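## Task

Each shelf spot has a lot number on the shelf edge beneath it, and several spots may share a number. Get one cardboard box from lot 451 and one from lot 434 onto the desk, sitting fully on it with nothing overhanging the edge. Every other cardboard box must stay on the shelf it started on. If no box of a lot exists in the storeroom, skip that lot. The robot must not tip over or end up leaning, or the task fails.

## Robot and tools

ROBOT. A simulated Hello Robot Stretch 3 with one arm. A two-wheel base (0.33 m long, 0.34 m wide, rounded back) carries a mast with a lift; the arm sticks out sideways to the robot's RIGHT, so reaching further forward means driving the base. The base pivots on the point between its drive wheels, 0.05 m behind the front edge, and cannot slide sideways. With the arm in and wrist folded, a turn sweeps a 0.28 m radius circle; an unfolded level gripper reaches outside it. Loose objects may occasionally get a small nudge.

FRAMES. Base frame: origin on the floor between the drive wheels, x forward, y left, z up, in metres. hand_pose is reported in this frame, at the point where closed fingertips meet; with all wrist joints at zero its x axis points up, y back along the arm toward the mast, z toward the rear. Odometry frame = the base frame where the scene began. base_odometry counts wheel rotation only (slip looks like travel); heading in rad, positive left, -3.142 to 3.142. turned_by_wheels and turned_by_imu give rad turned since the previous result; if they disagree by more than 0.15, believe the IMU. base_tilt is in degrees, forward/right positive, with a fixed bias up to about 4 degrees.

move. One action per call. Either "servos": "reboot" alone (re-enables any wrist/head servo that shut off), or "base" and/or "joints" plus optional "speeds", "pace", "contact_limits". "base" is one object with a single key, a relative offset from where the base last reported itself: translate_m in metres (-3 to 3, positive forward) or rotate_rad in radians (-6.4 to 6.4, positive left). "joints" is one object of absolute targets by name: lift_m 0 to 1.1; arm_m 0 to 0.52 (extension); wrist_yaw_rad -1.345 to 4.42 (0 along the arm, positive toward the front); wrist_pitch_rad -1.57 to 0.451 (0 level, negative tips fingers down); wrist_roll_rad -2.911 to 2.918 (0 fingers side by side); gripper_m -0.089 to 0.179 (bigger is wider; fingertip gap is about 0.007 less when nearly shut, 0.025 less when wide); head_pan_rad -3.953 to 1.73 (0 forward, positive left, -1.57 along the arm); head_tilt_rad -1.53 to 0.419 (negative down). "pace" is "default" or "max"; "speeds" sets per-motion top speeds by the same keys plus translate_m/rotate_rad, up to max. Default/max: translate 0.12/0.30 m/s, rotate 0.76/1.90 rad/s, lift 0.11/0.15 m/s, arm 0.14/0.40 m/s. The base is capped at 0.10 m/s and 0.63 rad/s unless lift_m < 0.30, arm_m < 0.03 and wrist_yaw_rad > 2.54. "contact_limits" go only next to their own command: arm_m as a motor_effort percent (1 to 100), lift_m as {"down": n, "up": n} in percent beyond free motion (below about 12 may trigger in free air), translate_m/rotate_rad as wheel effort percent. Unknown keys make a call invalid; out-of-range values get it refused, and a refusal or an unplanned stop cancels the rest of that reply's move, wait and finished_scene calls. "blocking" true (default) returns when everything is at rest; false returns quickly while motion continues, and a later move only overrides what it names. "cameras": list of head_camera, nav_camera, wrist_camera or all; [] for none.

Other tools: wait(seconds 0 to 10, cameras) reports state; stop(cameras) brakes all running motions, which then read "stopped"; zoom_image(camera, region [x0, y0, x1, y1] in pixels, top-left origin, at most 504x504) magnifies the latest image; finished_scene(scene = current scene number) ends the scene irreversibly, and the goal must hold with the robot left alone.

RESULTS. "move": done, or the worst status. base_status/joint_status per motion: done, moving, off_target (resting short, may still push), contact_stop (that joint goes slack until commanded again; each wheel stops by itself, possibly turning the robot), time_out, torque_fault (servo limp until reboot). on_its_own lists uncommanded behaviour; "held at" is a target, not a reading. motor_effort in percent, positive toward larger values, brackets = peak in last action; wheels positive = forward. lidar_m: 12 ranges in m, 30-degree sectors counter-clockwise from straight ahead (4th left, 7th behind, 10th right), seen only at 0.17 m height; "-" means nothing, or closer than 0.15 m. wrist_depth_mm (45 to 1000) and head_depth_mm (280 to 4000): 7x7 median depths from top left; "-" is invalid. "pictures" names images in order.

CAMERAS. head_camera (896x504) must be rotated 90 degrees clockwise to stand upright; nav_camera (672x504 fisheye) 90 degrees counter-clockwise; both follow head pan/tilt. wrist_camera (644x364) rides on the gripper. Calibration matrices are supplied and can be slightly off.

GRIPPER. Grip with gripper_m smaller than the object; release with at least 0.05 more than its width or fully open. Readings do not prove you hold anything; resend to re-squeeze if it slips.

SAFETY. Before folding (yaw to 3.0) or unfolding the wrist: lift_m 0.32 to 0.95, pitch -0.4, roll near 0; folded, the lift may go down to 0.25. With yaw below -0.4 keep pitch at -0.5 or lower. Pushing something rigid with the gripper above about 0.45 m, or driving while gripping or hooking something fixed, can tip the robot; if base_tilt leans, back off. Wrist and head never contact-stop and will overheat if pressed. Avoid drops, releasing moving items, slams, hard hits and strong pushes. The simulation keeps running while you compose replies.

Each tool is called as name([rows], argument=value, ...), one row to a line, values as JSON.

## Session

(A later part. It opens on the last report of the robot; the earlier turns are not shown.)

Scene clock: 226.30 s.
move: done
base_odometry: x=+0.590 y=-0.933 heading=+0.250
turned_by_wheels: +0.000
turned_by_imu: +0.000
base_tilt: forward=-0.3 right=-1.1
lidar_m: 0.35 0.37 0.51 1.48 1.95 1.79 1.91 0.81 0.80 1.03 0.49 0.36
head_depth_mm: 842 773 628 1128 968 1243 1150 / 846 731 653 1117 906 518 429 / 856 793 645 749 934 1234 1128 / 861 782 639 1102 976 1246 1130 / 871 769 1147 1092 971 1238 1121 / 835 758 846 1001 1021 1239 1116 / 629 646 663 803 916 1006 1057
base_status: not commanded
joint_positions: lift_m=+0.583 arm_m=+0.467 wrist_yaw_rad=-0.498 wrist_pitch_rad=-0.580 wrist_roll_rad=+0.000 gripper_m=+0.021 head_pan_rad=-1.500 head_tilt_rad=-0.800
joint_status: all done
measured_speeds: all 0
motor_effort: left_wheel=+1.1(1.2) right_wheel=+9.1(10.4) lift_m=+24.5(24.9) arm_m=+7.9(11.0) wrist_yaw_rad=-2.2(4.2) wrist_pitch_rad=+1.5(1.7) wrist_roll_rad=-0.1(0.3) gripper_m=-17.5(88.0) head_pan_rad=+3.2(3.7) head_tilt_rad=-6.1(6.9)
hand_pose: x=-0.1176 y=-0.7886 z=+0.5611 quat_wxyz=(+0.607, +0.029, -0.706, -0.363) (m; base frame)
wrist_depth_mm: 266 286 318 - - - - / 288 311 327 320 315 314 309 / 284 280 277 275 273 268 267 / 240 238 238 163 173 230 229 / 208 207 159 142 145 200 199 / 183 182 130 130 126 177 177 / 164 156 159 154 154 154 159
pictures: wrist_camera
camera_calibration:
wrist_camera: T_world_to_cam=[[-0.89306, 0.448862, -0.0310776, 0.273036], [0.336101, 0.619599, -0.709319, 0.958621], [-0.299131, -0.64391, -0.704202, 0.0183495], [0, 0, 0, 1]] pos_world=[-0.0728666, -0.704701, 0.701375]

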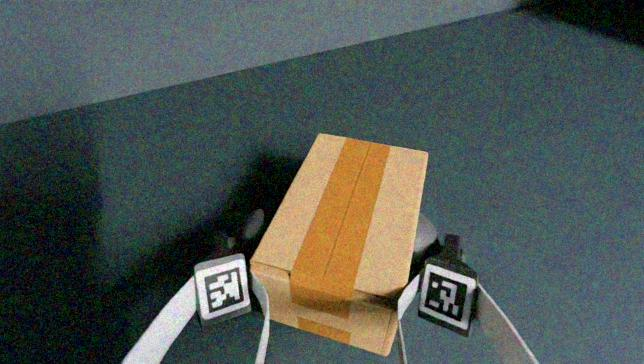

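move(joints={"gripper_m": -0.01}, cameras=[])

move(joints={"lift_m": 0.68}, cameras=["wrist_camera"])

Scene clock: 236.27 s.
move: done
base_odometry: x=+0.590 y=-0.933 heading=+0.250
turned_by_wheels: +0.000
turned_by_imu: +0.000
base_tilt: forward=-0.4 right=-1.2
lidar_m: 0.35 0.37 0.51 1.48 1.95 1.79 1.91 0.81 0.80 1.03 0.49 0.36
head_depth_mm: 839 775 629 1125 969 1250 1151 / 842 731 651 1119 903 519 430 / 854 793 645 751 930 1231 1130 / 861 783 642 1096 979 1242 1130 / 870 768 1148 1093 968 1239 1123 / 834 758 845 1004 1019 1236 1118 / 629 645 661 801 915 1009 1056
base_status: not commanded
joint_positions: lift_m=+0.583 arm_m=+0.467 wrist_yaw_rad=-0.498 wrist_pitch_rad=-0.580 wrist_roll_rad=+0.000 gripper_m=-0.009 head_pan_rad=-1.500 head_tilt_rad=-0.800
joint_status: all done
measured_speeds: all 0
motor_effort: left_wheel=+1.3(1.6) right_wheel=+9.0(9.8) lift_m=+30.2(30.8) arm_m=+2.6(3.9) wrist_yaw_rad=-2.6(3.7) wrist_pitch_rad=+1.4(1.6) wrist_roll_rad=-0.1(0.3) gripper_m=-27.6(98.6) head_pan_rad=+3.4(4.2) head_tilt_rad=-5.5(6.6)
hand_pose: x=-0.1176 y=-0.7886 z=+0.5611 quat_wxyz=(+0.607, +0.029, -0.706, -0.363) (m; base frame)
wrist_depth_mm: 266 288 318 - - - - / 289 313 324 321 318 312 310 / 284 279 279 276 274 270 268 / 239 238 237 163 173 229 227 / 208 206 156 142 145 201 200 / 183 183 130 131 126 177 177 / 164 157 159 155 157 156 159
pictures: none
No camera images: "cameras" was empty.

Scene clock: 237.97 s.
move: done
base_odometry: x=+0.590 y=-0.933 heading=+0.250
turned_by_wheels: +0.000
turned_by_imu: +0.000
base_tilt: forward=-0.3 right=-1.2
lidar_m: 0.35 0.37 0.51 1.48 1.95 1.79 1.91 0.81 0.80 1.03 0.49 0.37
head_depth_mm: 842 774 630 1127 968 1245 358 / 845 731 652 623 479 408 359 / 854 793 644 692 960 1252 1134 / 861 780 641 1068 976 1242 1132 / 868 770 1150 1091 973 1243 1123 / 832 759 846 1002 1016 1236 1119 / 628 646 660 803 916 1008 1058
base_status: not commanded
joint_positions: lift_m=+0.680 arm_m=+0.467 wrist_yaw_rad=-0.498 wrist_pitch_rad=-0.589 wrist_roll_rad=+0.000 gripper_m=-0.006 head_pan_rad=-1.500 head_tilt_rad=-0.800
joint_status: all done
measured_speeds: all 0
motor_effort: left_wheel=+0.6(1.3) right_wheel=+8.9(9.8) lift_m=+30.0(34.3) arm_m=+0.7(2.9) wrist_yaw_rad=-2.0(4.4) wrist_pitch_rad=+3.0(3.2) wrist_roll_rad=+0.1(0.3) gripper_m=-12.6(28.1) head_pan_rad=+3.2(4.1) head_tilt_rad=-5.3(6.3)
hand_pose: x=-0.1169 y=-0.7873 z=+0.6563 quat_wxyz=(+0.605, +0.033, -0.706, -0.366) (m; base frame)
wrist_depth_mm: 266 289 318 - - 499 - / 287 314 335 - - - - / 313 333 - 188 - - - / 334 - - 160 163 - - / 318 316 153 142 146 315 312 / 290 289 129 132 126 277 276 / 257 101 249 158 242 246 249
pictures: wrist_camera
camera_calibration:
wrist_camera: T_world_to_cam=[[-0.892917, 0.449133, -0.0312793, 0.276384], [0.339056, 0.625113, -0.703047, 1.02574], [-0.296208, -0.638368, -0.710455, 0.0952805], [0, 0, 0, 1]] pos_world=[-0.0727723, -0.704511, 0.79748]

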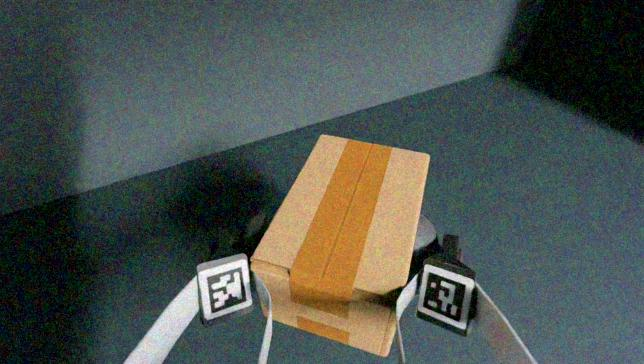

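move(joints={"arm_m": 0.0}, cameras=[])

move(base={"translate_m": -0.57}, joints={"lift_m": 0.9}, cameras=[])

move(base={"rotate_rad": -1.6}, cameras=["nav_camera"])

move(base={"translate_m": -1.25}, cameras=["head_camera","wrist_camera"])

Scene clock: 260.00 s.
move: done
base_odometry: x=+0.590 y=-0.933 heading=+0.250
turned_by_wheels: +0.000
turned_by_imu: +0.000
base_tilt: forward=-0.2 right=-1.2
lidar_m: 0.35 0.37 0.51 1.48 1.95 1.79 1.91 0.81 0.80 1.03 0.49 0.37
head_depth_mm: 838 774 630 1128 969 1241 1141 / 848 730 654 1126 965 638 341 / 852 797 646 1110 960 1228 346 / 862 781 642 1100 977 1246 1088 / 868 773 1140 1095 969 1247 1124 / 832 761 843 999 1015 1234 1121 / 631 647 662 802 914 1007 1055
base_status: not commanded
joint_positions: lift_m=+0.680 arm_m=+0.001 wrist_yaw_rad=-0.498 wrist_pitch_rad=-0.589 wrist_roll_rad=+0.000 gripper_m=-0.006 head_pan_rad=-1.500 head_tilt_rad=-0.800
joint_status: all done
measured_speeds: all 0
motor_effort: left_wheel=+0.7(1.4) right_wheel=+9.2(10.0) lift_m=+31.5(32.0) arm_m=-12.4(14.8) wrist_yaw_rad=-2.4(4.2) wrist_pitch_rad=+3.2(3.2) wrist_roll_rad=+0.0(0.6) gripper_m=-12.1(12.8) head_pan_rad=+3.2(3.8) head_tilt_rad=-5.3(6.0)
hand_pose: x=-0.1169 y=-0.3209 z=+0.6563 quat_wxyz=(+0.605, +0.033, -0.706, -0.366) (m; base frame)
wrist_depth_mm: - - - - - 537 - / - - - - - 570 - / - - - 188 - - - / - - - 160 164 831 - / - - 143 142 146 952 943 / - - 129 132 126 852 835 / - 101 735 158 726 751 760
pictures: none
No camera images: "cameras" was empty.

Scene clock: 266.83 s.
move: done
base_odometry: x=+0.037 y=-1.074 heading=+0.250
turned_by_wheels: +0.000
turned_by_imu: -0.001
base_tilt: forward=-0.3 right=-1.2
lidar_m: 0.92 0.96 1.33 3.68 1.37 1.39 1.35 1.08 1.06 0.57 1.07 0.95
head_depth_mm: 828 817 631 1129 971 - - / 469 525 609 1117 302 - - / 466 540 625 736 878 - - / 852 785 635 1063 948 1227 - / 860 770 1142 1090 970 1240 1125 / 868 758 1149 1088 961 1239 1115 / 877 746 1165 1072 1317 1249 1117
base_status: done
joint_positions: lift_m=+0.900 arm_m=+0.001 wrist_yaw_rad=-0.498 wrist_pitch_rad=-0.589 wrist_roll_rad=+0.000 gripper_m=-0.006 head_pan_rad=-1.500 head_tilt_rad=-0.800
joint_status: all done
measured_speeds: all 0
motor_effort: left_wheel=-6.4(12.3) right_wheel=-4.9(11.3) lift_m=+30.8(34.6) arm_m=-2.7(12.5) wrist_yaw_rad=-2.9(4.1) wrist_pitch_rad=+3.1(3.2) wrist_roll_rad=-0.2(0.3) gripper_m=-12.4(12.8) head_pan_rad=+3.5(4.0) head_tilt_rad=-3.9(5.2)
hand_pose: x=-0.1169 y=-0.3208 z=+0.8762 quat_wxyz=(+0.605, +0.033, -0.706, -0.366) (m; base frame)
wrist_depth_mm: - 296 - - - - - / - 323 - - - 940 867 / - 349 378 - 767 - - / - - - 160 169 - - / - - 150 142 145 - - / - - 129 131 126 - - / - 101 751 153 929 950 950
pictures: none
No camera images: "cameras" was empty.

Scene clock: 270.47 s.
move: done
base_odometry: x=+0.037 y=-1.074 heading=-1.350
turned_by_wheels: -1.600
turned_by_imu: -1.574
base_tilt: forward=-0.3 right=-1.1
lidar_m: 0.57 1.06 0.95 0.92 0.95 1.31 3.67 1.37 1.39 1.35 1.08 1.06
head_depth_mm: 1109 1255 1434 1702 1649 - - / 1117 1262 1464 1733 302 - - / 1120 1272 1469 1721 1580 - - / 1131 1285 1489 1722 1531 1324 - / 1136 1293 1497 1750 1515 1290 1119 / 1164 1327 1543 1743 1515 1287 1115 / 1174 1349 1556 1775 1467 1279 1114
base_status: done
joint_positions: lift_m=+0.900 arm_m=+0.001 wrist_yaw_rad=-0.498 wrist_pitch_rad=-0.589 wrist_roll_rad=+0.000 gripper_m=-0.006 head_pan_rad=-1.500 head_tilt_rad=-0.800
joint_status: not commanded
measured_speeds: all 0
motor_effort: left_wheel=+8.0(12.4) right_wheel=-10.1(12.9) lift_m=+31.3(32.0) arm_m=-5.5(6.2) wrist_yaw_rad=-3.1(4.0) wrist_pitch_rad=+3.2(3.3) wrist_roll_rad=-0.3(0.3) gripper_m=-12.6(12.7) head_pan_rad=+3.0(3.5) head_tilt_rad=-4.0(4.9)
hand_pose: x=-0.1169 y=-0.3209 z=+0.8762 quat_wxyz=(+0.605, +0.033, -0.706, -0.366) (m; base frame)
wrist_depth_mm: - - - - - - - / - - - - - - - / - - - - - - - / - - - 160 175 - - / - - 154 143 145 - - / - - 129 132 126 - - / - 111 974 156 940 930 959
pictures: nav_camera (sideways)
camera_calibration:
nav_camera: T_world_to_cam=[[0.0664405, -0.695735, 0.715219, -0.887646], [-0.99594, -0.0898803, 0.0050863, 0.0496531], [0.0607454, -0.712653, -0.698882, 0.862311], [0, 0, 0, 1]] pos_world=[0.0560457, 0.00142445, 1.23726]

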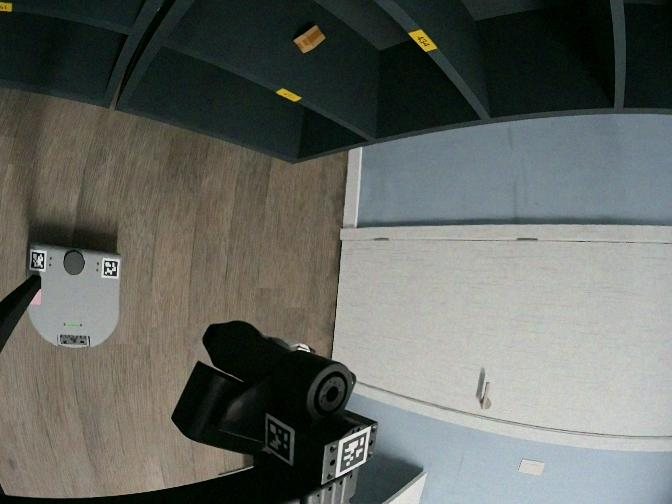

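Scene clock: 284.10 s.
move: done
base_odometry: x=-0.237 y=+0.146 heading=-1.350
turned_by_wheels: +0.000
turned_by_imu: +0.000
base_tilt: forward=-0.3 right=-1.4
lidar_m: 1.81 1.30 0.96 0.92 0.96 1.32 2.47 1.36 0.75 0.93 1.42 1.91
head_depth_mm: 1116 1270 1106 851 1297 - - / 1129 1277 1088 845 302 - - / 1138 1288 1076 835 1538 - - / 1148 1276 1066 832 1529 1326 - / 1153 1290 1052 851 1463 1278 1127 / 1169 1319 1045 844 1514 1287 1117 / 1169 1334 1527 868 1502 1281 1112
base_status: done
joint_positions: lift_m=+0.900 arm_m=+0.001 wrist_yaw_rad=-0.498 wrist_pitch_rad=-0.589 wrist_roll_rad=+0.000 gripper_m=-0.006 head_pan_rad=-1.500 head_tilt_rad=-0.800
joint_status: not commanded
measured_speeds: all 0
motor_effort: left_wheel=-2.0(10.2) right_wheel=-9.4(15.2) lift_m=+29.1(31.7) arm_m=-7.1(13.4) wrist_yaw_rad=-2.0(4.6) wrist_pitch_rad=+3.2(3.3) wrist_roll_rad=-0.1(0.3) gripper_m=-12.1(13.1) head_pan_rad=+2.6(3.4) head_tilt_rad=-2.4(4.2)
hand_pose: x=-0.1169 y=-0.3208 z=+0.8762 quat_wxyz=(+0.605, +0.033, -0.706, -0.366) (m; base frame)
wrist_depth_mm: - - - - - - - / - - - - - - - / - - - - - - - / - - - 160 175 - - / - - 154 143 146 - - / - - 130 132 126 - - / - 101 972 156 943 947 966
pictures: head_camera (sideways), wrist_camera
camera_calibration:
head_camera: T_world_to_cam=[[-0.0941916, 0.674243, -0.732478, 0.968788], [0.995553, 0.0625887, -0.0704086, 0.0851521], [-0.00162764, -0.735853, -0.67714, 0.836771], [0, 0, 0, 1]] pos_world=[0.00784035, -0.0427879, 1.28222]
wrist_camera: T_world_to_cam=[[-0.892914, 0.449136, -0.0313423, 0.0738518], [0.339148, 0.625198, -0.702927, 0.888692], [-0.296114, -0.638283, -0.710571, 0.549389], [0, 0, 0, 1]] pos_world=[-0.0727725, -0.238111, 1.01738]

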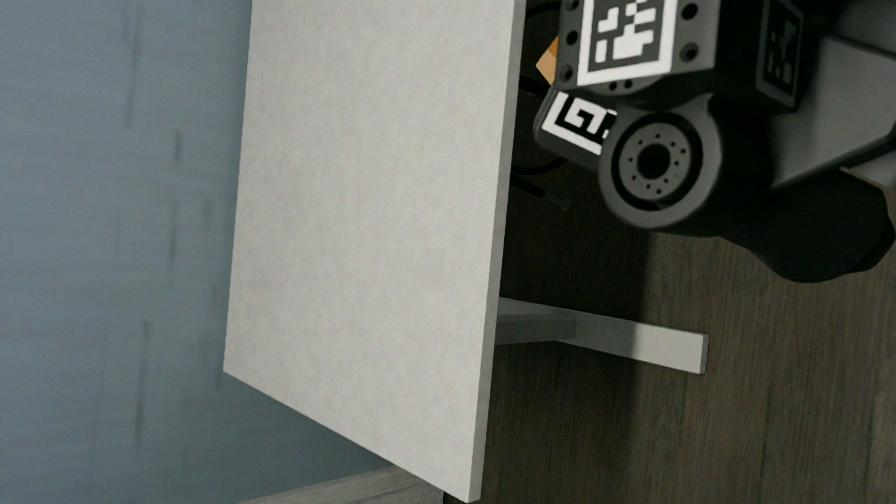

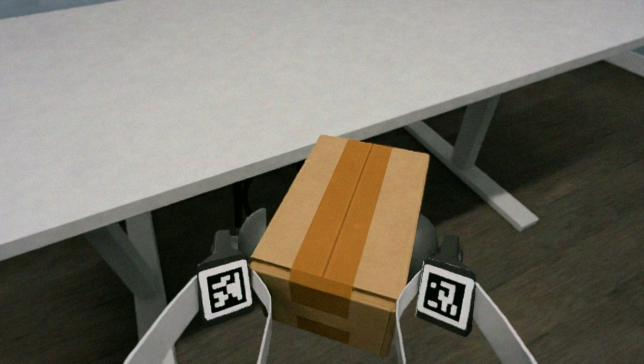

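move(joints={"arm_m": 0.36}, cameras=[])

move(joints={"lift_m": 0.82}, cameras=["wrist_camera"])

move(joints={"lift_m": 0.765}, speeds={"lift_m": 0.035}, contact_limits={"lift_m": {"down": 14}}, cameras=["wrist_camera"])

Scene clock: 304.93 s.
move: done
base_odometry: x=-0.237 y=+0.146 heading=-1.350
turned_by_wheels: +0.000
turned_by_imu: +0.000
base_tilt: forward=-0.4 right=-1.3
lidar_m: 1.81 1.30 0.96 0.92 0.96 1.31 2.46 1.36 0.75 0.93 1.41 1.91
head_depth_mm: 1121 1217 345 320 1522 1326 1140 / 1128 460 487 845 1513 1318 1141 / 1136 1221 466 838 1508 1302 1135 / 1151 1273 1067 832 1537 1298 1128 / 1156 1284 1059 852 1443 1283 1124 / 1167 1319 1046 842 1514 1283 1119 / 1171 1336 1520 866 1501 1282 1117
base_status: not commanded
joint_positions: lift_m=+0.900 arm_m=+0.360 wrist_yaw_rad=-0.498 wrist_pitch_rad=-0.590 wrist_roll_rad=+0.000 gripper_m=-0.006 head_pan_rad=-1.500 head_tilt_rad=-0.800
joint_status: all done
measured_speeds: all 0
motor_effort: left_wheel=-1.8(2.5) right_wheel=-10.1(10.7) lift_m=+29.0(29.8) arm_m=+13.3(15.3) wrist_yaw_rad=-1.9(3.9) wrist_pitch_rad=+3.2(3.3) wrist_roll_rad=+0.1(0.3) gripper_m=-12.3(12.9) head_pan_rad=+2.1(3.0) head_tilt_rad=-2.0(2.6)
hand_pose: x=-0.1168 y=-0.6802 z=+0.8762 quat_wxyz=(+0.605, +0.033, -0.706, -0.366) (m; base frame)
wrist_depth_mm: - - - - - - - / - - - - - - - / - - - - - - - / - - - 160 164 - - / - - 144 143 144 - - / - - 129 132 126 - - / - 101 - 147 - 107 -
pictures: none
No camera images: "cameras" was empty.

Scene clock: 306.50 s.
move: done
base_odometry: x=-0.237 y=+0.146 heading=-1.350
turned_by_wheels: +0.000
turned_by_imu: +0.000
base_tilt: forward=-0.4 right=-1.2
lidar_m: 1.81 1.31 0.95 0.92 0.95 1.31 2.46 1.36 0.75 0.93 1.42 1.91
head_depth_mm: 1117 1268 1102 375 312 - 1140 / 1127 1273 509 521 1477 1290 1142 / 1135 1291 512 778 1503 1305 1135 / 1150 1278 1067 827 1531 1288 1125 / 1151 1278 1057 850 1455 1281 1122 / 1166 1308 1048 845 1513 1291 1116 / 1170 1336 1518 867 1502 1288 1111
base_status: not commanded
joint_positions: lift_m=+0.820 arm_m=+0.360 wrist_yaw_rad=-0.498 wrist_pitch_rad=-0.590 wrist_roll_rad=+0.000 gripper_m=-0.006 head_pan_rad=-1.500 head_tilt_rad=-0.800
joint_status: all done
measured_speeds: all 0
motor_effort: left_wheel=-2.0(2.6) right_wheel=-9.9(11.0) lift_m=+24.1(26.4) arm_m=+10.3(13.1) wrist_yaw_rad=-2.1(3.9) wrist_pitch_rad=+3.2(3.3) wrist_roll_rad=-0.1(0.3) gripper_m=-12.2(12.8) head_pan_rad=+2.6(2.9) head_tilt_rad=-1.8(2.1)
hand_pose: x=-0.1168 y=-0.6802 z=+0.7961 quat_wxyz=(+0.605, +0.033, -0.706, -0.366) (m; base frame)
wrist_depth_mm: - - - - - - - / - - - - - - - / - - - - - - - / - - - 160 163 - - / - - 144 143 144 - - / - - 129 131 126 - - / - 101 - 147 - 108 -
pictures: wrist_camera
camera_calibration:
wrist_camera: T_world_to_cam=[[-0.892904, 0.44915, -0.031404, 0.232831], [0.339357, 0.625515, -0.702544, 1.057], [-0.295904, -0.637962, -0.710947, 0.263705], [0, 0, 0, 1]] pos_world=[-0.0727729, -0.597512, 0.937381]

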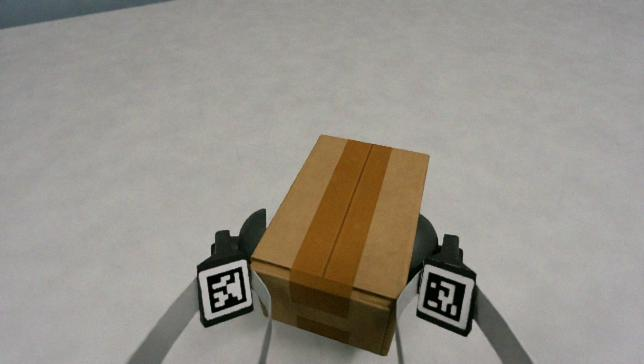

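Scene clock: 308.53 s.
move: done
base_odometry: x=-0.237 y=+0.146 heading=-1.350
turned_by_wheels: +0.000
turned_by_imu: +0.000
base_tilt: forward=-0.3 right=-1.3
lidar_m: 1.81 1.30 0.96 0.92 0.96 1.31 2.46 1.36 0.75 0.93 1.41 1.91
head_depth_mm: 1119 1271 1107 853 388 310 285 / 1125 1280 1091 489 1152 1252 1126 / 1135 1292 1081 548 1515 1303 1134 / 1144 1280 1069 803 1535 1300 1126 / 1157 1290 1057 854 1448 1283 1119 / 1157 1313 1049 841 1508 1286 1120 / 1165 1340 1522 899 1503 1283 1111
base_status: not commanded
joint_positions: lift_m=+0.765 arm_m=+0.360 wrist_yaw_rad=-0.498 wrist_pitch_rad=-0.565 wrist_roll_rad=+0.000 gripper_m=-0.006 head_pan_rad=-1.500 head_tilt_rad=-0.800
joint_status: all done
measured_speeds: all 0
motor_effort: left_wheel=-2.0(2.6) right_wheel=-9.6(10.5) lift_m=+19.2(25.9) arm_m=+8.7(11.4) wrist_yaw_rad=-1.2(3.7) wrist_pitch_rad=-1.3(3.3) wrist_roll_rad=-0.2(0.5) gripper_m=-11.9(12.7) head_pan_rad=+2.4(2.9) head_tilt_rad=-1.4(2.3)
contact_limits: lift_m down 14 (down: maximum 72; up: maximum 65)
hand_pose: x=-0.1187 y=-0.6836 z=+0.7461 quat_wxyz=(+0.610, +0.024, -0.706, -0.359) (m; base frame)
wrist_depth_mm: - - - - - - - / - - - - - - - / - - - - - - - / - - - 160 163 - - / - - 148 142 143 - - / - - 129 131 126 - - / - 101 - 147 - 108 -
pictures: wrist_camera
camera_calibration:
wrist_camera: T_world_to_cam=[[-0.893262, 0.448496, -0.0305674, 0.230075], [0.331017, 0.610224, -0.71976, 1.02602], [-0.304157, -0.653052, -0.69355, 0.201065], [0, 0, 0, 1]] pos_world=[-0.0729568, -0.597983, 0.884967]

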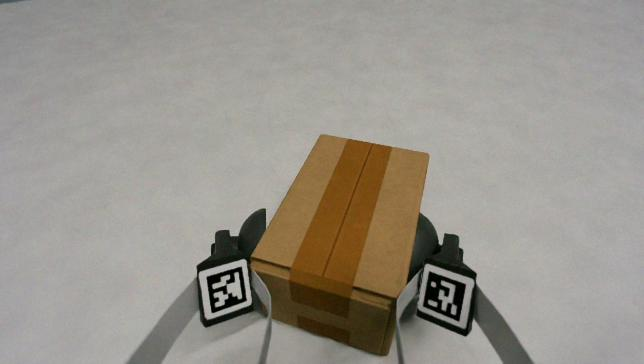

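move(joints={"gripper_m": 0.13}, cameras=[])

move(joints={"lift_m": 0.88}, cameras=["wrist_camera"])

move(joints={"arm_m": 0.0, "gripper_m": 0.05}, pace="max", cameras=["head_camera"])

move(joints={"wrist_yaw_rad": 3.0, "wrist_pitch_rad": -0.4}, cameras=[])

move(joints={"lift_m": 0.285}, base={"rotate_rad": 3.2}, pace="max", cameras=[])

Scene clock: 322.93 s.
move: done
base_odometry: x=-0.237 y=+0.146 heading=-1.350
turned_by_wheels: +0.000
turned_by_imu: +0.000
base_tilt: forward=-0.3 right=-1.2
lidar_m: 1.81 1.31 0.96 0.92 0.96 1.31 2.46 1.36 0.75 0.93 1.42 1.90
head_depth_mm: 1119 1264 1096 847 388 310 285 / 1129 1275 1087 490 419 1240 1124 / 1134 1286 1083 549 1507 1305 1134 / 1143 1279 1069 802 1532 1297 1133 / 1151 1281 1058 850 1453 1284 1120 / 1159 1320 1047 845 1509 1285 1116 / 1170 1334 1520 863 1505 1280 1116
base_status: not commanded
joint_positions: lift_m=+0.765 arm_m=+0.360 wrist_yaw_rad=-0.499 wrist_pitch_rad=-0.580 wrist_roll_rad=+0.000 gripper_m=+0.130 head_pan_rad=-1.500 head_tilt_rad=-0.800
joint_status: all done
measured_speeds: all 0
motor_effort: left_wheel=-1.9(2.4) right_wheel=-10.4(10.8) lift_m=+30.6(30.6) arm_m=+2.3(5.5) wrist_yaw_rad=-1.9(4.2) wrist_pitch_rad=+1.4(1.6) wrist_roll_rad=+0.0(0.3) gripper_m=+0.7(81.0) head_pan_rad=+2.6(2.8) head_tilt_rad=-0.8(1.6)
contact_limits: lift_m down 14 (down: maximum 72; up: maximum 65)
hand_pose: x=-0.1177 y=-0.6815 z=+0.7431 quat_wxyz=(+0.607, +0.029, -0.706, -0.364) (m; base frame)
wrist_depth_mm: - - - - - - - / - - - - - - - / - - - 179 - - - / - - - 157 161 - - / - - 142 137 138 144 - / - 125 - 128 124 123 - / - 121 - 149 - - -
pictures: none
No camera images: "cameras" was empty.

Scene clock: 324.80 s.
move: done
base_odometry: x=-0.237 y=+0.146 heading=-1.350
turned_by_wheels: +0.000
turned_by_imu: +0.000
base_tilt: forward=-0.4 right=-1.1
lidar_m: 1.81 1.31 0.96 0.92 0.96 1.32 2.46 1.36 0.75 0.93 1.41 1.91
head_depth_mm: 1119 1244 369 307 1562 1318 1146 / 1126 1214 465 817 1507 1309 1139 / 1133 1238 474 810 1515 1310 1138 / 1144 1280 1066 833 1544 1297 1131 / 1157 1283 1057 845 1455 1281 1129 / 1163 1318 1050 847 1499 1281 1121 / 1171 1340 1526 865 1514 1279 1111
base_status: not commanded
joint_positions: lift_m=+0.880 arm_m=+0.360 wrist_yaw_rad=-0.499 wrist_pitch_rad=-0.581 wrist_roll_rad=+0.000 gripper_m=+0.130 head_pan_rad=-1.500 head_tilt_rad=-0.800
joint_status: all done
measured_speeds: all 0
motor_effort: left_wheel=-1.4(2.5) right_wheel=-9.4(10.3) lift_m=+29.2(34.0) arm_m=-0.7(2.6) wrist_yaw_rad=-1.4(2.9) wrist_pitch_rad=+1.6(1.7) wrist_roll_rad=+0.1(0.3) gripper_m=+0.6(1.1) head_pan_rad=+2.2(2.6) head_tilt_rad=-1.3(2.1)
hand_pose: x=-0.1177 y=-0.6814 z=+0.8580 quat_wxyz=(+0.607, +0.029, -0.706, -0.364) (m; base frame)
wrist_depth_mm: - - - - - - - / - - - - - - - / - - - - - - - / - - - - - - - / - - - - - 144 - / - 125 - 247 244 123 - / - 121 - 221 - - -
pictures: wrist_camera
camera_calibration:
wrist_camera: T_world_to_cam=[[-0.892612, 0.449754, -0.0310567, 0.234646], [0.336861, 0.619603, -0.708954, 1.10259], [-0.299612, -0.643283, -0.70457, 0.297067], [0, 0, 0, 1]] pos_world=[-0.0729666, -0.597602, 0.998276]

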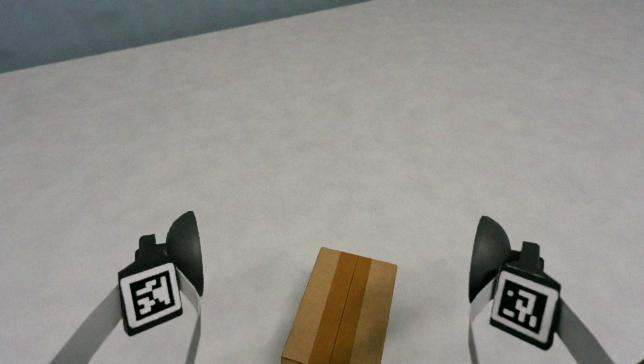

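Scene clock: 326.97 s.
move: done
base_odometry: x=-0.237 y=+0.146 heading=-1.350
turned_by_wheels: +0.000
turned_by_imu: +0.000
base_tilt: forward=-0.2 right=-1.2
lidar_m: 1.81 1.31 0.96 0.92 0.96 1.31 2.46 1.36 0.75 0.93 1.42 1.90
head_depth_mm: 1124 1265 1103 852 1565 - - / 1127 1281 1093 820 1096 - - / 1132 1291 1085 814 1505 - - / 1142 1282 1068 834 1538 1322 - / 1156 1284 1058 849 1456 1278 1125 / 1163 1310 1051 842 1513 1279 1118 / 1174 1336 1532 868 1502 1276 1111
base_status: not commanded
joint_positions: lift_m=+0.880 arm_m=+0.001 wrist_yaw_rad=-0.499 wrist_pitch_rad=-0.583 wrist_roll_rad=+0.000 gripper_m=+0.050 head_pan_rad=-1.500 head_tilt_rad=-0.800
joint_status: all done
measured_speeds: all 0
motor_effort: left_wheel=-2.0(2.6) right_wheel=-10.0(10.7) lift_m=+24.8(29.3) arm_m=-11.3(14.7) wrist_yaw_rad=-1.5(2.7) wrist_pitch_rad=+1.9(2.0) wrist_roll_rad=+0.0(0.3) gripper_m=+0.2(79.9) head_pan_rad=+2.5(2.8) head_tilt_rad=-0.2(1.5)
hand_pose: x=-0.1175 y=-0.3217 z=+0.8576 quat_wxyz=(+0.606, +0.030, -0.706, -0.364) (m; base frame)
wrist_depth_mm: - - - - - - - / - - 462 - - - - / - - 463 - - - - / - - - - - - - / - - - - - - - / - - 126 - 126 - - / 972 99 943 949 937 959 948
pictures: head_camera (sideways)
camera_calibration:
head_camera: T_world_to_cam=[[-0.0941916, 0.674243, -0.732478, 0.968788], [0.995553, 0.0625887, -0.0704086, 0.0851521], [-0.00162764, -0.735853, -0.67714, 0.836771], [0, 0, 0, 1]] pos_world=[0.00784035, -0.0427879, 1.28222]

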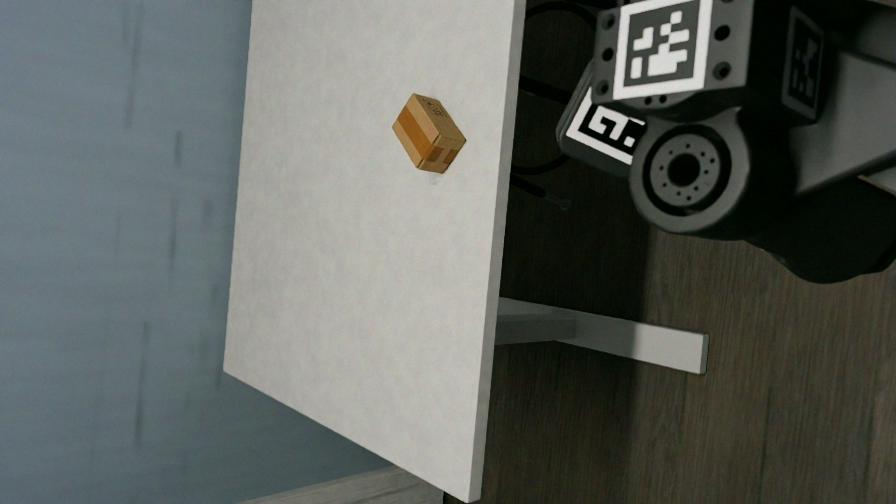

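Scene clock: 329.73 s.
move: done
base_odometry: x=-0.237 y=+0.146 heading=-1.350
turned_by_wheels: +0.000
turned_by_imu: +0.000
base_tilt: forward=-0.4 right=-1.2
lidar_m: 1.81 1.31 0.96 0.92 0.96 1.31 2.46 1.36 0.75 0.93 1.42 1.91
head_depth_mm: 1121 1272 1108 855 1570 - 1107 / 1131 1281 1092 820 1552 - 1116 / 1133 1289 1081 817 1502 - - / 1150 1280 1066 833 1578 - - / 1154 1285 1058 850 1480 - 1104 / 1165 1312 1046 842 1513 1289 1118 / 1174 1338 1521 868 1500 1283 1116
base_status: not commanded
joint_positions: lift_m=+0.880 arm_m=+0.001 wrist_yaw_rad=+2.997 wrist_pitch_rad=-0.421 wrist_roll_rad=+0.000 gripper_m=+0.050 head_pan_rad=-1.500 head_tilt_rad=-0.800
joint_status: all done
measured_speeds: all 0
motor_effort: left_wheel=-2.4(2.5) right_wheel=-9.8(10.3) lift_m=+27.3(28.1) arm_m=-0.7(11.3) wrist_yaw_rad=+2.6(5.9) wrist_pitch_rad=+3.4(5.7) wrist_roll_rad=-0.2(0.3) gripper_m=+0.0(0.9) head_pan_rad=+2.4(3.0) head_tilt_rad=-0.2(1.2)
hand_pose: x=+0.0111 y=+0.0762 z=+0.8921 quat_wxyz=(+0.198, +0.700, +0.097, +0.679) (m; base frame)
wrist_depth_mm: - 137 - - 942 - - / - 147 - - - - - / - 162 - - - - - / - 186 - - - - - / - - 200 - - - - / - - 127 - 126 - - / - - 286 - - - -
pictures: none
No camera images: "cameras" was empty.

Scene clock: 335.23 s.
move: done
base_odometry: x=-0.237 y=+0.146 heading=+1.850
turned_by_wheels: +3.200
turned_by_imu: +3.145
base_tilt: forward=-0.3 right=-1.0
lidar_m: 2.46 1.36 0.75 0.93 1.42 1.97 1.81 1.27 0.95 0.92 0.96 1.35
head_depth_mm: 745 843 967 1144 1392 1319 1145 / 752 853 982 1160 1411 1322 1142 / 759 859 999 1185 1428 1310 1135 / 767 871 1009 1202 1422 1296 1131 / 776 880 1020 1220 1455 1288 1125 / 785 892 1038 1242 1446 1285 1119 / 792 902 1052 1261 1471 1282 1115
base_status: done
joint_positions: lift_m=+0.285 arm_m=+0.001 wrist_yaw_rad=+2.997 wrist_pitch_rad=-0.419 wrist_roll_rad=+0.000 gripper_m=+0.050 head_pan_rad=-1.500 head_tilt_rad=-0.800
joint_status: all done
measured_speeds: all 0
motor_effort: left_wheel=-7.8(14.4) right_wheel=+7.4(14.2) lift_m=+30.6(30.6) arm_m=-6.1(6.1) wrist_yaw_rad=+2.3(3.4) wrist_pitch_rad=+3.0(3.3) wrist_roll_rad=-0.2(0.3) gripper_m=-0.1(1.0) head_pan_rad=+2.0(2.7) head_tilt_rad=+0.6(1.2)
hand_pose: x=+0.0111 y=+0.0764 z=+0.2974 quat_wxyz=(+0.197, +0.700, +0.097, +0.679) (m; base frame)
wrist_depth_mm: - 137 - - - - - / - 147 - - - - - / 951 162 810 907 900 896 878 / 746 187 658 714 722 706 697 / 608 582 199 581 591 587 574 / 516 519 127 316 125 494 498 / 436 99 263 274 427 438 433
pictures: none
No camera images: "cameras" was empty.

move(base={"translate_m": 1.9}, pace="max", cameras=[])

move(base={"rotate_rad": -1.61}, pace="max", cameras=[])

move(base={"translate_m": 1.75}, pace="max", cameras=["nav_camera"])

Scene clock: 353.40 s.
move: done
base_odometry: x=-0.760 y=+1.972 heading=+1.850
turned_by_wheels: +0.000
turned_by_imu: +0.002
base_tilt: forward=-0.4 right=-1.2
lidar_m: 0.58 0.61 0.85 1.30 1.19 1.56 3.44 1.35 1.08 2.02 0.80 0.60
head_depth_mm: 2023 2263 2361 1490 1484 1319 1149 / 2020 2291 2418 1896 1553 1312 1138 / 2067 2336 2424 1882 1543 1303 1136 / 2071 2341 2412 1867 1531 1297 1127 / 2082 2328 2376 1851 1519 1293 1122 / 1664 1769 1909 1796 1509 1291 1114 / 1250 1308 1368 1447 1426 1278 1115
base_status: done
joint_positions: lift_m=+0.285 arm_m=+0.001 wrist_yaw_rad=+2.997 wrist_pitch_rad=-0.419 wrist_roll_rad=+0.000 gripper_m=+0.050 head_pan_rad=-1.500 head_tilt_rad=-0.800
joint_status: not commanded
measured_speeds: all 0
motor_effort: left_wheel=+3.4(14.1) right_wheel=+2.3(15.1) lift_m=+24.2(31.0) arm_m=-6.0(13.5) wrist_yaw_rad=+1.7(3.0) wrist_pitch_rad=+3.0(3.2) wrist_roll_rad=-0.2(0.4) gripper_m=-0.1(1.0) head_pan_rad=+1.3(2.6) head_tilt_rad=+1.3(2.2)
hand_pose: x=+0.0110 y=+0.0764 z=+0.2974 quat_wxyz=(+0.197, +0.700, +0.097, +0.680) (m; base frame)
wrist_depth_mm: - 137 - - - - 621 / - 147 - - - - 633 / 935 162 875 891 895 865 636 / 731 186 660 714 708 708 668 / 607 578 198 581 581 581 580 / 517 512 127 314 125 501 494 / 435 99 264 274 430 435 432
pictures: none
No camera images: "cameras" was empty.

Scene clock: 355.53 s.
move: done
base_odometry: x=-0.760 y=+1.972 heading=+0.240
turned_by_wheels: -1.610
turned_by_imu: -1.579
base_tilt: forward=-0.3 right=-1.4
lidar_m: 2.15 0.82 0.60 0.58 0.60 0.83 1.31 1.19 1.56 3.66 1.37 1.08
head_depth_mm: 3336 3270 2465 1925 1562 1323 1147 / 3424 3427 2447 1904 1558 1310 1145 / 3350 3408 2433 1900 1545 1310 1130 / 3417 3333 2415 1873 1532 1300 1128 / 3466 3309 2380 1850 1522 1294 1131 / 3025 2940 2353 1840 1520 1286 1118 / 2218 2306 2255 1819 1506 1274 1114
base_status: done
joint_positions: lift_m=+0.285 arm_m=+0.001 wrist_yaw_rad=+2.997 wrist_pitch_rad=-0.419 wrist_roll_rad=+0.000 gripper_m=+0.050 head_pan_rad=-1.500 head_tilt_rad=-0.800
joint_status: not commanded
measured_speeds: all 0
motor_effort: left_wheel=+5.8(15.1) right_wheel=-8.5(15.2) lift_m=+24.8(25.6) arm_m=-12.6(13.1) wrist_yaw_rad=+1.3(3.0) wrist_pitch_rad=+3.1(3.2) wrist_roll_rad=-0.1(0.3) gripper_m=+0.4(0.9) head_pan_rad=+2.1(2.1) head_tilt_rad=+1.3(2.4)
hand_pose: x=+0.0110 y=+0.0764 z=+0.2974 quat_wxyz=(+0.197, +0.700, +0.097, +0.680) (m; base frame)
wrist_depth_mm: 539 137 559 574 584 604 611 / 591 147 607 625 636 635 - / 631 161 170 - - - - / - 182 192 702 694 706 709 / 604 576 199 574 589 590 580 / 519 521 127 315 126 497 495 / 435 99 265 273 431 432 434
pictures: none
No camera images: "cameras" was empty.

Scene clock: 362.77 s.
move: done
base_odometry: x=+0.939 y=+2.389 heading=+0.240
turned_by_wheels: +0.000
turned_by_imu: +0.002
base_tilt: forward=-0.2 right=-1.2
lidar_m: 0.70 0.74 0.58 0.56 0.58 0.80 2.30 0.65 0.55 1.36 0.99 0.73
head_depth_mm: 1396 1262 1366 1137 1001 939 1105 / 2631 2081 2136 1691 1509 1283 1135 / 3485 3447 2437 1882 1538 1312 1135 / 3500 3412 2403 1878 1533 1294 1126 / 3309 3112 2359 1852 1521 1294 1124 / 2134 2278 2220 1840 1519 1280 1117 / 1592 1656 1746 1728 1504 1282 1112
base_status: done
joint_positions: lift_m=+0.285 arm_m=+0.001 wrist_yaw_rad=+2.997 wrist_pitch_rad=-0.419 wrist_roll_rad=+0.000 gripper_m=+0.050 head_pan_rad=-1.500 head_tilt_rad=-0.800
joint_status: not commanded
measured_speeds: all 0
motor_effort: left_wheel=+1.3(16.2) right_wheel=+6.7(12.1) lift_m=+26.6(27.2) arm_m=-11.5(13.1) wrist_yaw_rad=+1.7(3.4) wrist_pitch_rad=+3.0(3.2) wrist_roll_rad=+0.1(0.4) gripper_m=+0.5(1.0) head_pan_rad=+1.5(2.4) head_tilt_rad=+2.6(3.2)
hand_pose: x=+0.0110 y=+0.0764 z=+0.2974 quat_wxyz=(+0.197, +0.700, +0.097, +0.680) (m; base frame)
wrist_depth_mm: 519 137 541 554 567 584 599 / 564 148 585 602 617 623 632 / 611 161 196 - - - - / - 179 189 692 684 709 696 / 605 582 199 571 590 583 577 / 515 512 127 315 125 500 502 / 439 99 262 273 426 435 433
pictures: nav_camera (sideways)
camera_calibration:
nav_camera: T_world_to_cam=[[0.0664405, -0.695735, 0.715219, -0.887646], [-0.99594, -0.0898803, 0.0050863, 0.0496531], [0.0607454, -0.712653, -0.698882, 0.862311], [0, 0, 0, 1]] pos_world=[0.0560457, 0.00142445, 1.23726]

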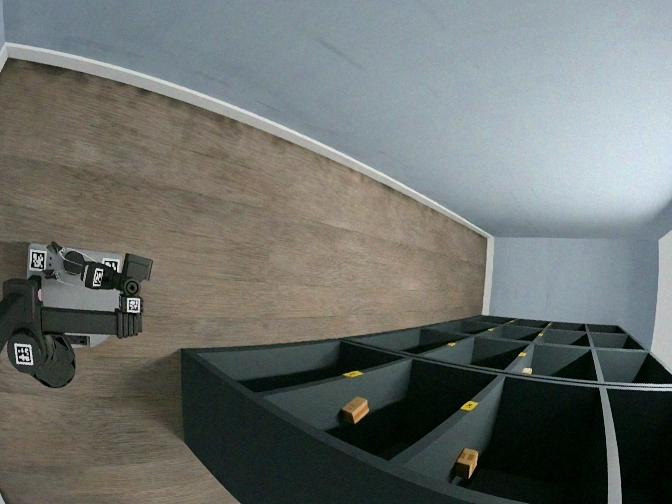

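move(base={"translate_m": 0.14}, pace="max", cameras=[])

move(base={"rotate_rad": -1.61}, pace="max", cameras=["nav_camera"])

move(base={"translate_m": 1.0}, pace="max", cameras=["nav_camera","head_camera"])

move(base={"translate_m": 0.95}, pace="max", cameras=["nav_camera","head_camera"])

Scene clock: 373.70 s.
move: done
base_odometry: x=+1.075 y=+2.422 heading=+0.240
turned_by_wheels: +0.000
turned_by_imu: +0.000
base_tilt: forward=-0.3 right=-1.2
lidar_m: 0.57 0.59 0.58 0.56 0.58 0.80 2.30 0.65 0.64 2.12 0.79 0.59
head_depth_mm: 1937 1986 1537 1673 1478 1272 1136 / 3316 2968 2362 1892 1565 1309 1136 / 3539 3406 2436 1878 1530 1302 1136 / 3514 3318 2420 1878 1528 1290 1129 / 2667 2820 2372 1857 1519 1292 1123 / 1723 1835 1958 1780 1518 1284 1116 / 1274 1335 1399 1462 1428 1275 1110
base_status: done
joint_positions: lift_m=+0.285 arm_m=+0.001 wrist_yaw_rad=+2.998 wrist_pitch_rad=-0.419 wrist_roll_rad=+0.000 gripper_m=+0.050 head_pan_rad=-1.500 head_tilt_rad=-0.800
joint_status: not commanded
measured_speeds: all 0
motor_effort: left_wheel=+3.0(10.5) right_wheel=-1.0(14.2) lift_m=+27.6(28.2) arm_m=-10.0(10.3) wrist_yaw_rad=+0.2(2.9) wrist_pitch_rad=+3.0(3.2) wrist_roll_rad=-0.2(0.4) gripper_m=+0.5(0.9) head_pan_rad=+1.5(2.1) head_tilt_rad=+1.7(3.2)
hand_pose: x=+0.0110 y=+0.0764 z=+0.2974 quat_wxyz=(+0.197, +0.700, +0.097, +0.680) (m; base frame)
wrist_depth_mm: 524 137 539 558 573 579 585 / 567 148 582 598 607 629 637 / 619 162 196 641 - - 685 / - 179 190 688 679 682 675 / 611 584 199 575 584 583 582 / 518 509 127 313 125 502 494 / 440 99 264 274 429 437 435
pictures: none
No camera images: "cameras" was empty.

Scene clock: 375.83 s.
move: done
base_odometry: x=+1.075 y=+2.422 heading=-1.369
turned_by_wheels: -1.610
turned_by_imu: -1.579
base_tilt: forward=-0.3 right=-1.1
lidar_m: 2.25 0.81 0.59 0.57 0.59 0.58 0.56 0.58 0.79 2.12 0.66 0.64
head_depth_mm: 2042 1914 1794 1708 1504 1328 1146 / 2629 2902 2357 1908 1545 1320 1143 / 2676 2995 2438 1888 1554 1311 1138 / 2687 3021 2425 1882 1529 1305 1130 / 2696 2974 2388 1847 1524 1291 1125 / 2645 2952 2368 1861 1519 1286 1116 / 2608 3005 2329 1722 1289 1251 1115
base_status: done
joint_positions: lift_m=+0.285 arm_m=+0.001 wrist_yaw_rad=+2.998 wrist_pitch_rad=-0.419 wrist_roll_rad=+0.000 gripper_m=+0.050 head_pan_rad=-1.500 head_tilt_rad=-0.800
joint_status: not commanded
measured_speeds: all 0
motor_effort: left_wheel=+5.5(15.4) right_wheel=-9.6(14.4) lift_m=+28.0(28.4) arm_m=-12.4(13.5) wrist_yaw_rad=+1.8(2.9) wrist_pitch_rad=+3.1(3.2) wrist_roll_rad=+0.1(0.3) gripper_m=+0.3(0.9) head_pan_rad=+1.3(2.0) head_tilt_rad=+1.4(2.4)
hand_pose: x=+0.0110 y=+0.0764 z=+0.2974 quat_wxyz=(+0.197, +0.700, +0.097, +0.680) (m; base frame)
wrist_depth_mm: 521 137 540 - - - - / - 148 - - - - - / - 161 171 - - - - / - 179 189 692 686 692 686 / 605 580 198 572 589 583 583 / 516 516 127 314 126 499 497 / 437 99 264 273 429 432 433
pictures: nav_camera (sideways)
camera_calibration:
nav_camera: T_world_to_cam=[[0.0664204, -0.695433, 0.715514, -0.888014], [-0.995941, -0.089864, 0.00511019, 0.0496234], [0.0607452, -0.71295, -0.698579, 0.861937], [0, 0, 0, 1]] pos_world=[0.0560457, 0.00142256, 1.23726]

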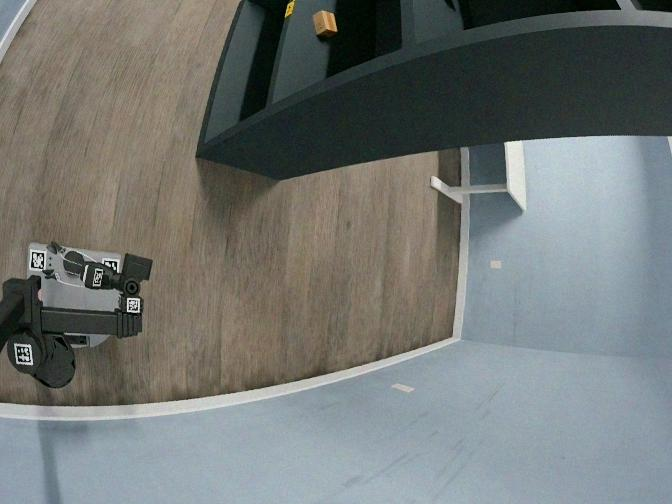

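Scene clock: 380.53 s.
move: done
base_odometry: x=+1.276 y=+1.443 heading=-1.369
turned_by_wheels: +0.000
turned_by_imu: +0.001
base_tilt: forward=-0.3 right=-1.3
lidar_m: 2.25 0.82 0.60 0.57 0.59 0.81 1.55 0.66 0.70 0.89 0.55 0.61
head_depth_mm: 719 774 579 1031 916 1163 1129 / 724 777 572 1028 914 1164 1113 / 729 779 566 1039 865 1158 1112 / 735 785 560 1040 902 1166 1113 / 741 774 554 1058 894 1165 1119 / 744 763 549 1053 892 1169 1117 / 736 741 543 896 864 1004 1106
base_status: done
joint_positions: lift_m=+0.285 arm_m=+0.001 wrist_yaw_rad=+2.998 wrist_pitch_rad=-0.419 wrist_roll_rad=+0.000 gripper_m=+0.050 head_pan_rad=-1.500 head_tilt_rad=-0.800
joint_status: not commanded
measured_speeds: all 0
motor_effort: left_wheel=+1.4(13.2) right_wheel=+5.8(14.1) lift_m=+28.9(29.7) arm_m=-9.1(12.9) wrist_yaw_rad=+1.0(3.1) wrist_pitch_rad=+3.0(3.2) wrist_roll_rad=+0.0(0.3) gripper_m=-0.1(1.0) head_pan_rad=+1.0(2.1) head_tilt_rad=+0.0(2.1)
hand_pose: x=+0.0110 y=+0.0764 z=+0.2974 quat_wxyz=(+0.197, +0.700, +0.097, +0.680) (m; base frame)
wrist_depth_mm: 526 137 540 - - - - / - 147 - - - - - / - 161 171 - - - - / - 179 189 690 682 695 696 / 600 580 199 575 584 589 575 / 517 513 127 315 126 499 497 / 436 99 266 274 428 438 434
pictures: head_camera (sideways), nav_camera (sideways)
camera_calibration:
head_camera: T_world_to_cam=[[-0.0941868, 0.673879, -0.732813, 0.969204], [0.995553, 0.0625508, -0.0704358, 0.0851854], [-0.00162716, -0.736189, -0.676774, 0.836287], [0, 0, 0, 1]] pos_world=[0.00784036, -0.04279, 1.28222]
nav_camera: T_world_to_cam=[[0.0664204, -0.695433, 0.715514, -0.888014], [-0.995941, -0.089864, 0.00511019, 0.0496234], [0.0607452, -0.71295, -0.698579, 0.861937], [0, 0, 0, 1]] pos_world=[0.0560457, 0.00142256, 1.23726]

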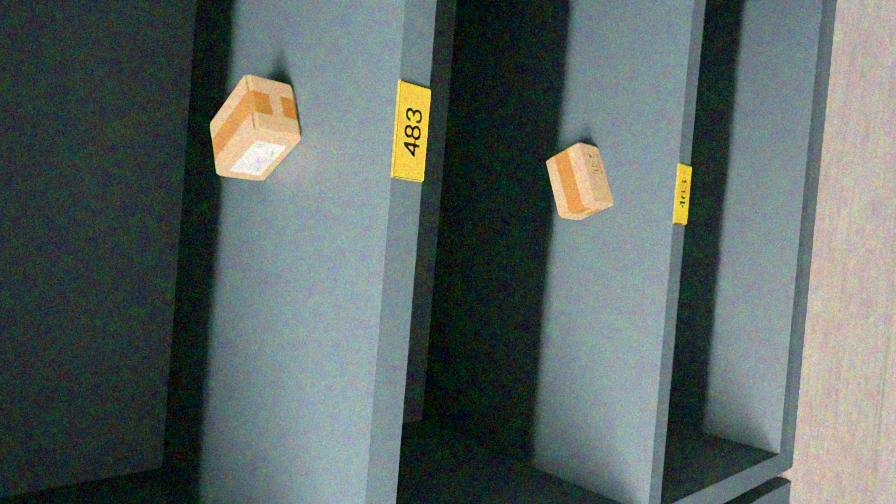

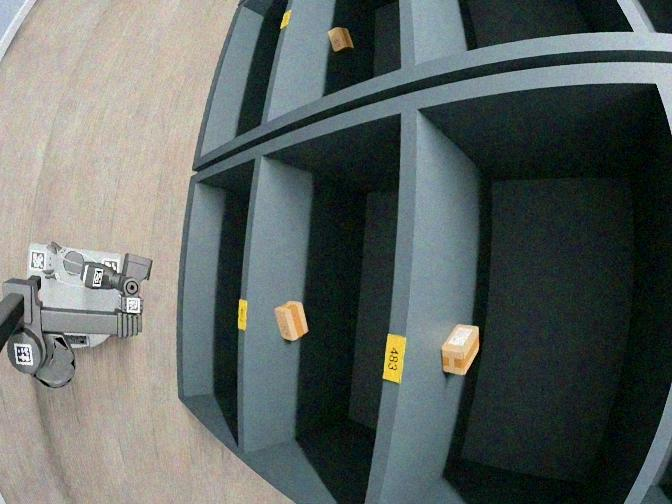

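Scene clock: 385.07 s.
move: done
base_odometry: x=+1.466 y=+0.512 heading=-1.369
turned_by_wheels: +0.000
turned_by_imu: +0.001
base_tilt: forward=-0.4 right=-1.2
lidar_m: 2.24 0.82 0.60 0.58 0.60 0.81 2.23 0.66 0.71 0.88 0.55 0.61
head_depth_mm: 716 775 579 1029 921 834 1120 / 720 772 531 1022 913 1163 1114 / 725 775 530 1046 909 1160 1115 / 730 784 561 1039 903 1177 1105 / 736 772 554 1031 898 1164 1106 / 741 763 550 1051 889 1154 1109 / 732 725 544 870 865 980 1106
base_status: done
joint_positions: lift_m=+0.285 arm_m=+0.001 wrist_yaw_rad=+2.998 wrist_pitch_rad=-0.419 wrist_roll_rad=+0.000 gripper_m=+0.050 head_pan_rad=-1.500 head_tilt_rad=-0.800
joint_status: not commanded
measured_speeds: all 0
motor_effort: left_wheel=+1.2(11.8) right_wheel=+6.4(13.8) lift_m=+30.0(30.4) arm_m=-6.6(10.0) wrist_yaw_rad=+0.9(3.1) wrist_pitch_rad=+3.0(3.2) wrist_roll_rad=-0.1(0.4) gripper_m=+0.5(1.0) head_pan_rad=+1.1(1.8) head_tilt_rad=-1.5(1.9)
hand_pose: x=+0.0109 y=+0.0764 z=+0.2974 quat_wxyz=(+0.197, +0.700, +0.097, +0.680) (m; base frame)
wrist_depth_mm: 531 137 541 - - - - / - 147 - - - - - / - 162 171 - - - - / - 183 189 683 687 705 699 / 606 577 199 577 583 586 582 / 523 512 127 315 125 500 496 / 436 99 264 274 429 437 435
pictures: head_camera (sideways), nav_camera (sideways)
camera_calibration:
head_camera: T_world_to_cam=[[-0.0941868, 0.673879, -0.732813, 0.969204], [0.995553, 0.0625508, -0.0704358, 0.0851854], [-0.00162716, -0.736189, -0.676774, 0.836287], [0, 0, 0, 1]] pos_world=[0.00784036, -0.04279, 1.28222]
nav_camera: T_world_to_cam=[[0.0664204, -0.695433, 0.715514, -0.888014], [-0.995941, -0.089864, 0.00511019, 0.0496234], [0.0607452, -0.71295, -0.698579, 0.861937], [0, 0, 0, 1]] pos_world=[0.0560457, 0.00142256, 1.23726]

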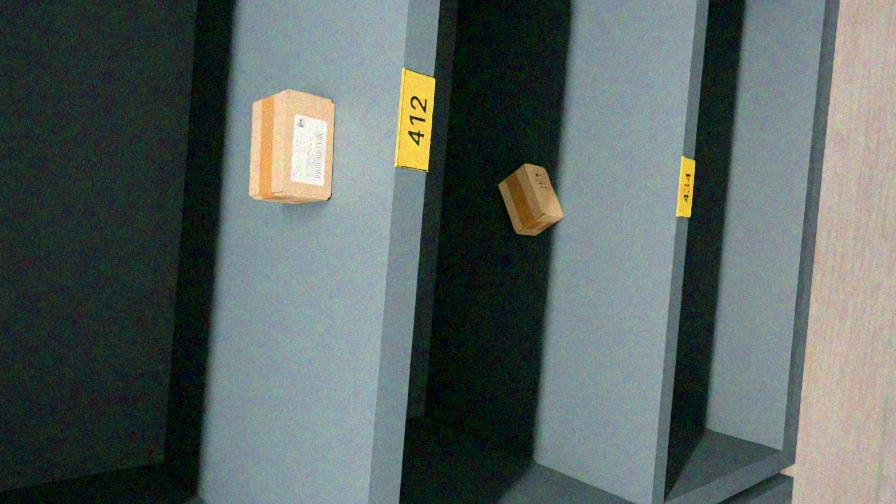

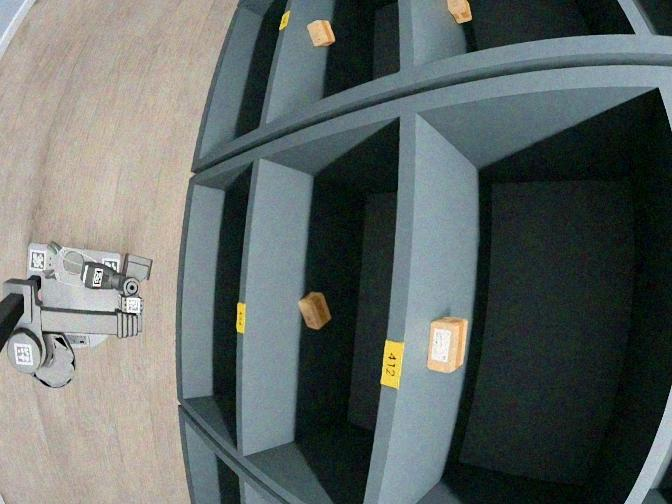

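move(base={"translate_m": -0.177}, joints={"lift_m": 0.66}, pace="max", cameras=[])

move(joints={"wrist_yaw_rad": 0.57, "wrist_pitch_rad": -0.56, "gripper_m": 0.17}, cameras=["wrist_camera"])

move(joints={"arm_m": 0.29}, cameras=["wrist_camera"])

Scene clock: 414.97 s.
move: done
base_odometry: x=+1.430 y=+0.685 heading=-1.369
turned_by_wheels: +0.000
turned_by_imu: +0.000
base_tilt: forward=-0.3 right=-1.2
lidar_m: 2.27 0.82 0.60 0.57 0.60 0.81 2.22 1.26 0.54 0.88 0.72 0.67
head_depth_mm: 717 773 576 885 898 833 1029 / 719 773 572 1023 915 1129 364 / 726 778 565 1045 906 1153 359 / 729 782 560 1039 901 1171 402 / 734 774 532 1026 895 1167 419 / 740 764 529 1049 893 1157 1120 / 748 748 542 1041 885 1181 1108
base_status: done
joint_positions: lift_m=+0.660 arm_m=+0.001 wrist_yaw_rad=+2.998 wrist_pitch_rad=-0.419 wrist_roll_rad=+0.000 gripper_m=+0.050 head_pan_rad=-1.500 head_tilt_rad=-0.800
joint_status: all done
measured_speeds: all 0
motor_effort: left_wheel=-2.4(12.4) right_wheel=-4.2(13.3) lift_m=+27.9(35.9) arm_m=-2.4(5.1) wrist_yaw_rad=+1.2(3.1) wrist_pitch_rad=+2.9(3.2) wrist_roll_rad=+0.0(0.3) gripper_m=+0.4(0.9) head_pan_rad=+0.2(1.7) head_tilt_rad=-3.2(4.0)
hand_pose: x=+0.0110 y=+0.0765 z=+0.6726 quat_wxyz=(+0.197, +0.700, +0.097, +0.680) (m; base frame)
wrist_depth_mm: 533 137 542 - - - - / - 148 - - - - - / - 161 170 - - - - / - 178 188 - - - - / - - 197 - 147 - - / - - 127 891 124 955 951 / 846 100 284 834 803 822 825
pictures: none
No camera images: "cameras" was empty.

Scene clock: 417.20 s.
move: done
base_odometry: x=+1.430 y=+0.685 heading=-1.369
turned_by_wheels: +0.000
turned_by_imu: +0.000
base_tilt: forward=-0.2 right=-1.1
lidar_m: 2.26 0.82 0.60 0.58 0.60 0.81 2.23 1.26 0.54 0.88 0.72 0.67
head_depth_mm: 714 771 578 884 896 832 1030 / 718 771 573 1023 917 1127 363 / 724 779 566 1045 907 1156 358 / 731 782 559 1040 902 815 451 / 735 772 532 1030 898 1164 1062 / 740 761 530 1052 893 1158 1079 / 748 749 542 1045 886 1182 1107
base_status: not commanded
joint_positions: lift_m=+0.660 arm_m=+0.001 wrist_yaw_rad=+0.573 wrist_pitch_rad=-0.570 wrist_roll_rad=+0.000 gripper_m=+0.170 head_pan_rad=-1.500 head_tilt_rad=-0.800
joint_status: all done
measured_speeds: all 0
motor_effort: left_wheel=-2.1(2.7) right_wheel=-3.7(5.4) lift_m=+23.6(28.0) arm_m=-1.2(2.9) wrist_yaw_rad=-4.1(6.1) wrist_pitch_rad=+1.4(4.4) wrist_roll_rad=-0.2(0.3) gripper_m=+0.6(83.5) head_pan_rad=+0.6(1.4) head_tilt_rad=-4.5(4.5)
hand_pose: x=+0.0884 y=-0.3159 z=+0.6401 quat_wxyz=(+0.707, +0.383, -0.594, +0.001) (m; base frame)
wrist_depth_mm: 464 461 - - - - - / - 488 499 501 476 429 484 / - 544 427 414 410 405 402 / - - - 360 346 341 340 / 975 678 850 - 312 299 296 / 123 141 839 - - 280 261 / 116 752 755 - - - 106
pictures: wrist_camera
camera_calibration:
wrist_camera: T_world_to_cam=[[-0.821815, -0.568924, -0.0307367, -0.0807836], [-0.378733, 0.585794, -0.716524, 0.709759], [0.425653, -0.577209, -0.696885, 0.392308], [0, 0, 0, 1]] pos_world=[0.0354331, -0.235289, 0.77947]

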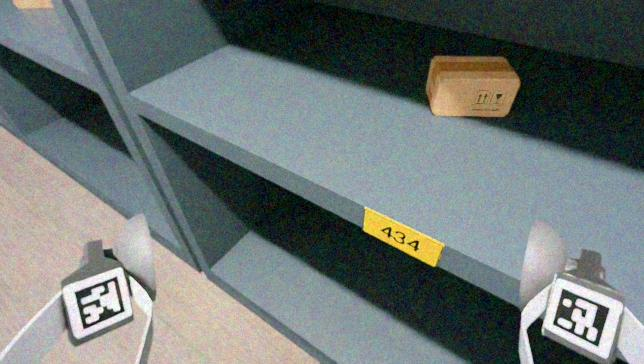

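Scene clock: 420.57 s.
move: done
base_odometry: x=+1.430 y=+0.685 heading=-1.369
turned_by_wheels: +0.000
turned_by_imu: +0.000
base_tilt: forward=-0.1 right=-1.2
lidar_m: 2.28 0.82 0.60 0.58 0.60 0.81 2.23 1.26 0.54 0.88 0.72 0.67
head_depth_mm: 716 771 578 886 899 829 965 / 720 771 571 570 528 428 375 / 725 775 564 571 607 1160 1116 / 728 779 558 670 838 1172 1109 / 734 771 532 1030 876 1169 1113 / 741 760 529 1051 890 1164 1114 / 748 749 543 1041 882 1179 1109
base_status: not commanded
joint_positions: lift_m=+0.660 arm_m=+0.290 wrist_yaw_rad=+0.573 wrist_pitch_rad=-0.571 wrist_roll_rad=+0.000 gripper_m=+0.170 head_pan_rad=-1.500 head_tilt_rad=-0.800
joint_status: all done
measured_speeds: all 0
motor_effort: left_wheel=-2.1(2.8) right_wheel=-4.6(5.4) lift_m=+27.5(27.9) arm_m=+12.8(15.0) wrist_yaw_rad=-2.9(4.7) wrist_pitch_rad=+1.5(1.7) wrist_roll_rad=+0.1(0.3) gripper_m=+0.4(1.1) head_pan_rad=+0.7(1.7) head_tilt_rad=-4.7(5.6)
hand_pose: x=+0.0883 y=-0.6053 z=+0.6400 quat_wxyz=(+0.707, +0.383, -0.594, +0.001) (m; base frame)
wrist_depth_mm: 387 462 - - - - - / 405 474 508 475 - - - / 405 416 414 410 404 374 - / 358 354 350 349 344 346 329 / 309 306 304 239 283 297 294 / 117 141 267 249 253 257 260 / 233 237 240 238 237 232 106
pictures: wrist_camera
camera_calibration:
wrist_camera: T_world_to_cam=[[-0.821883, -0.568827, -0.0307283, -0.245387], [-0.378946, 0.586212, -0.71607, 0.87909], [0.425333, -0.576881, -0.697352, 0.225741], [0, 0, 0, 1]] pos_world=[0.0354337, -0.524689, 0.77937]

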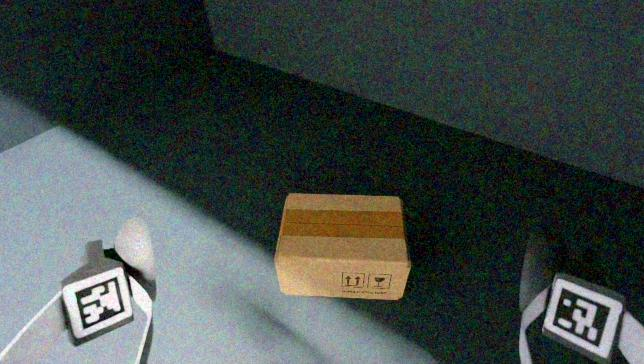

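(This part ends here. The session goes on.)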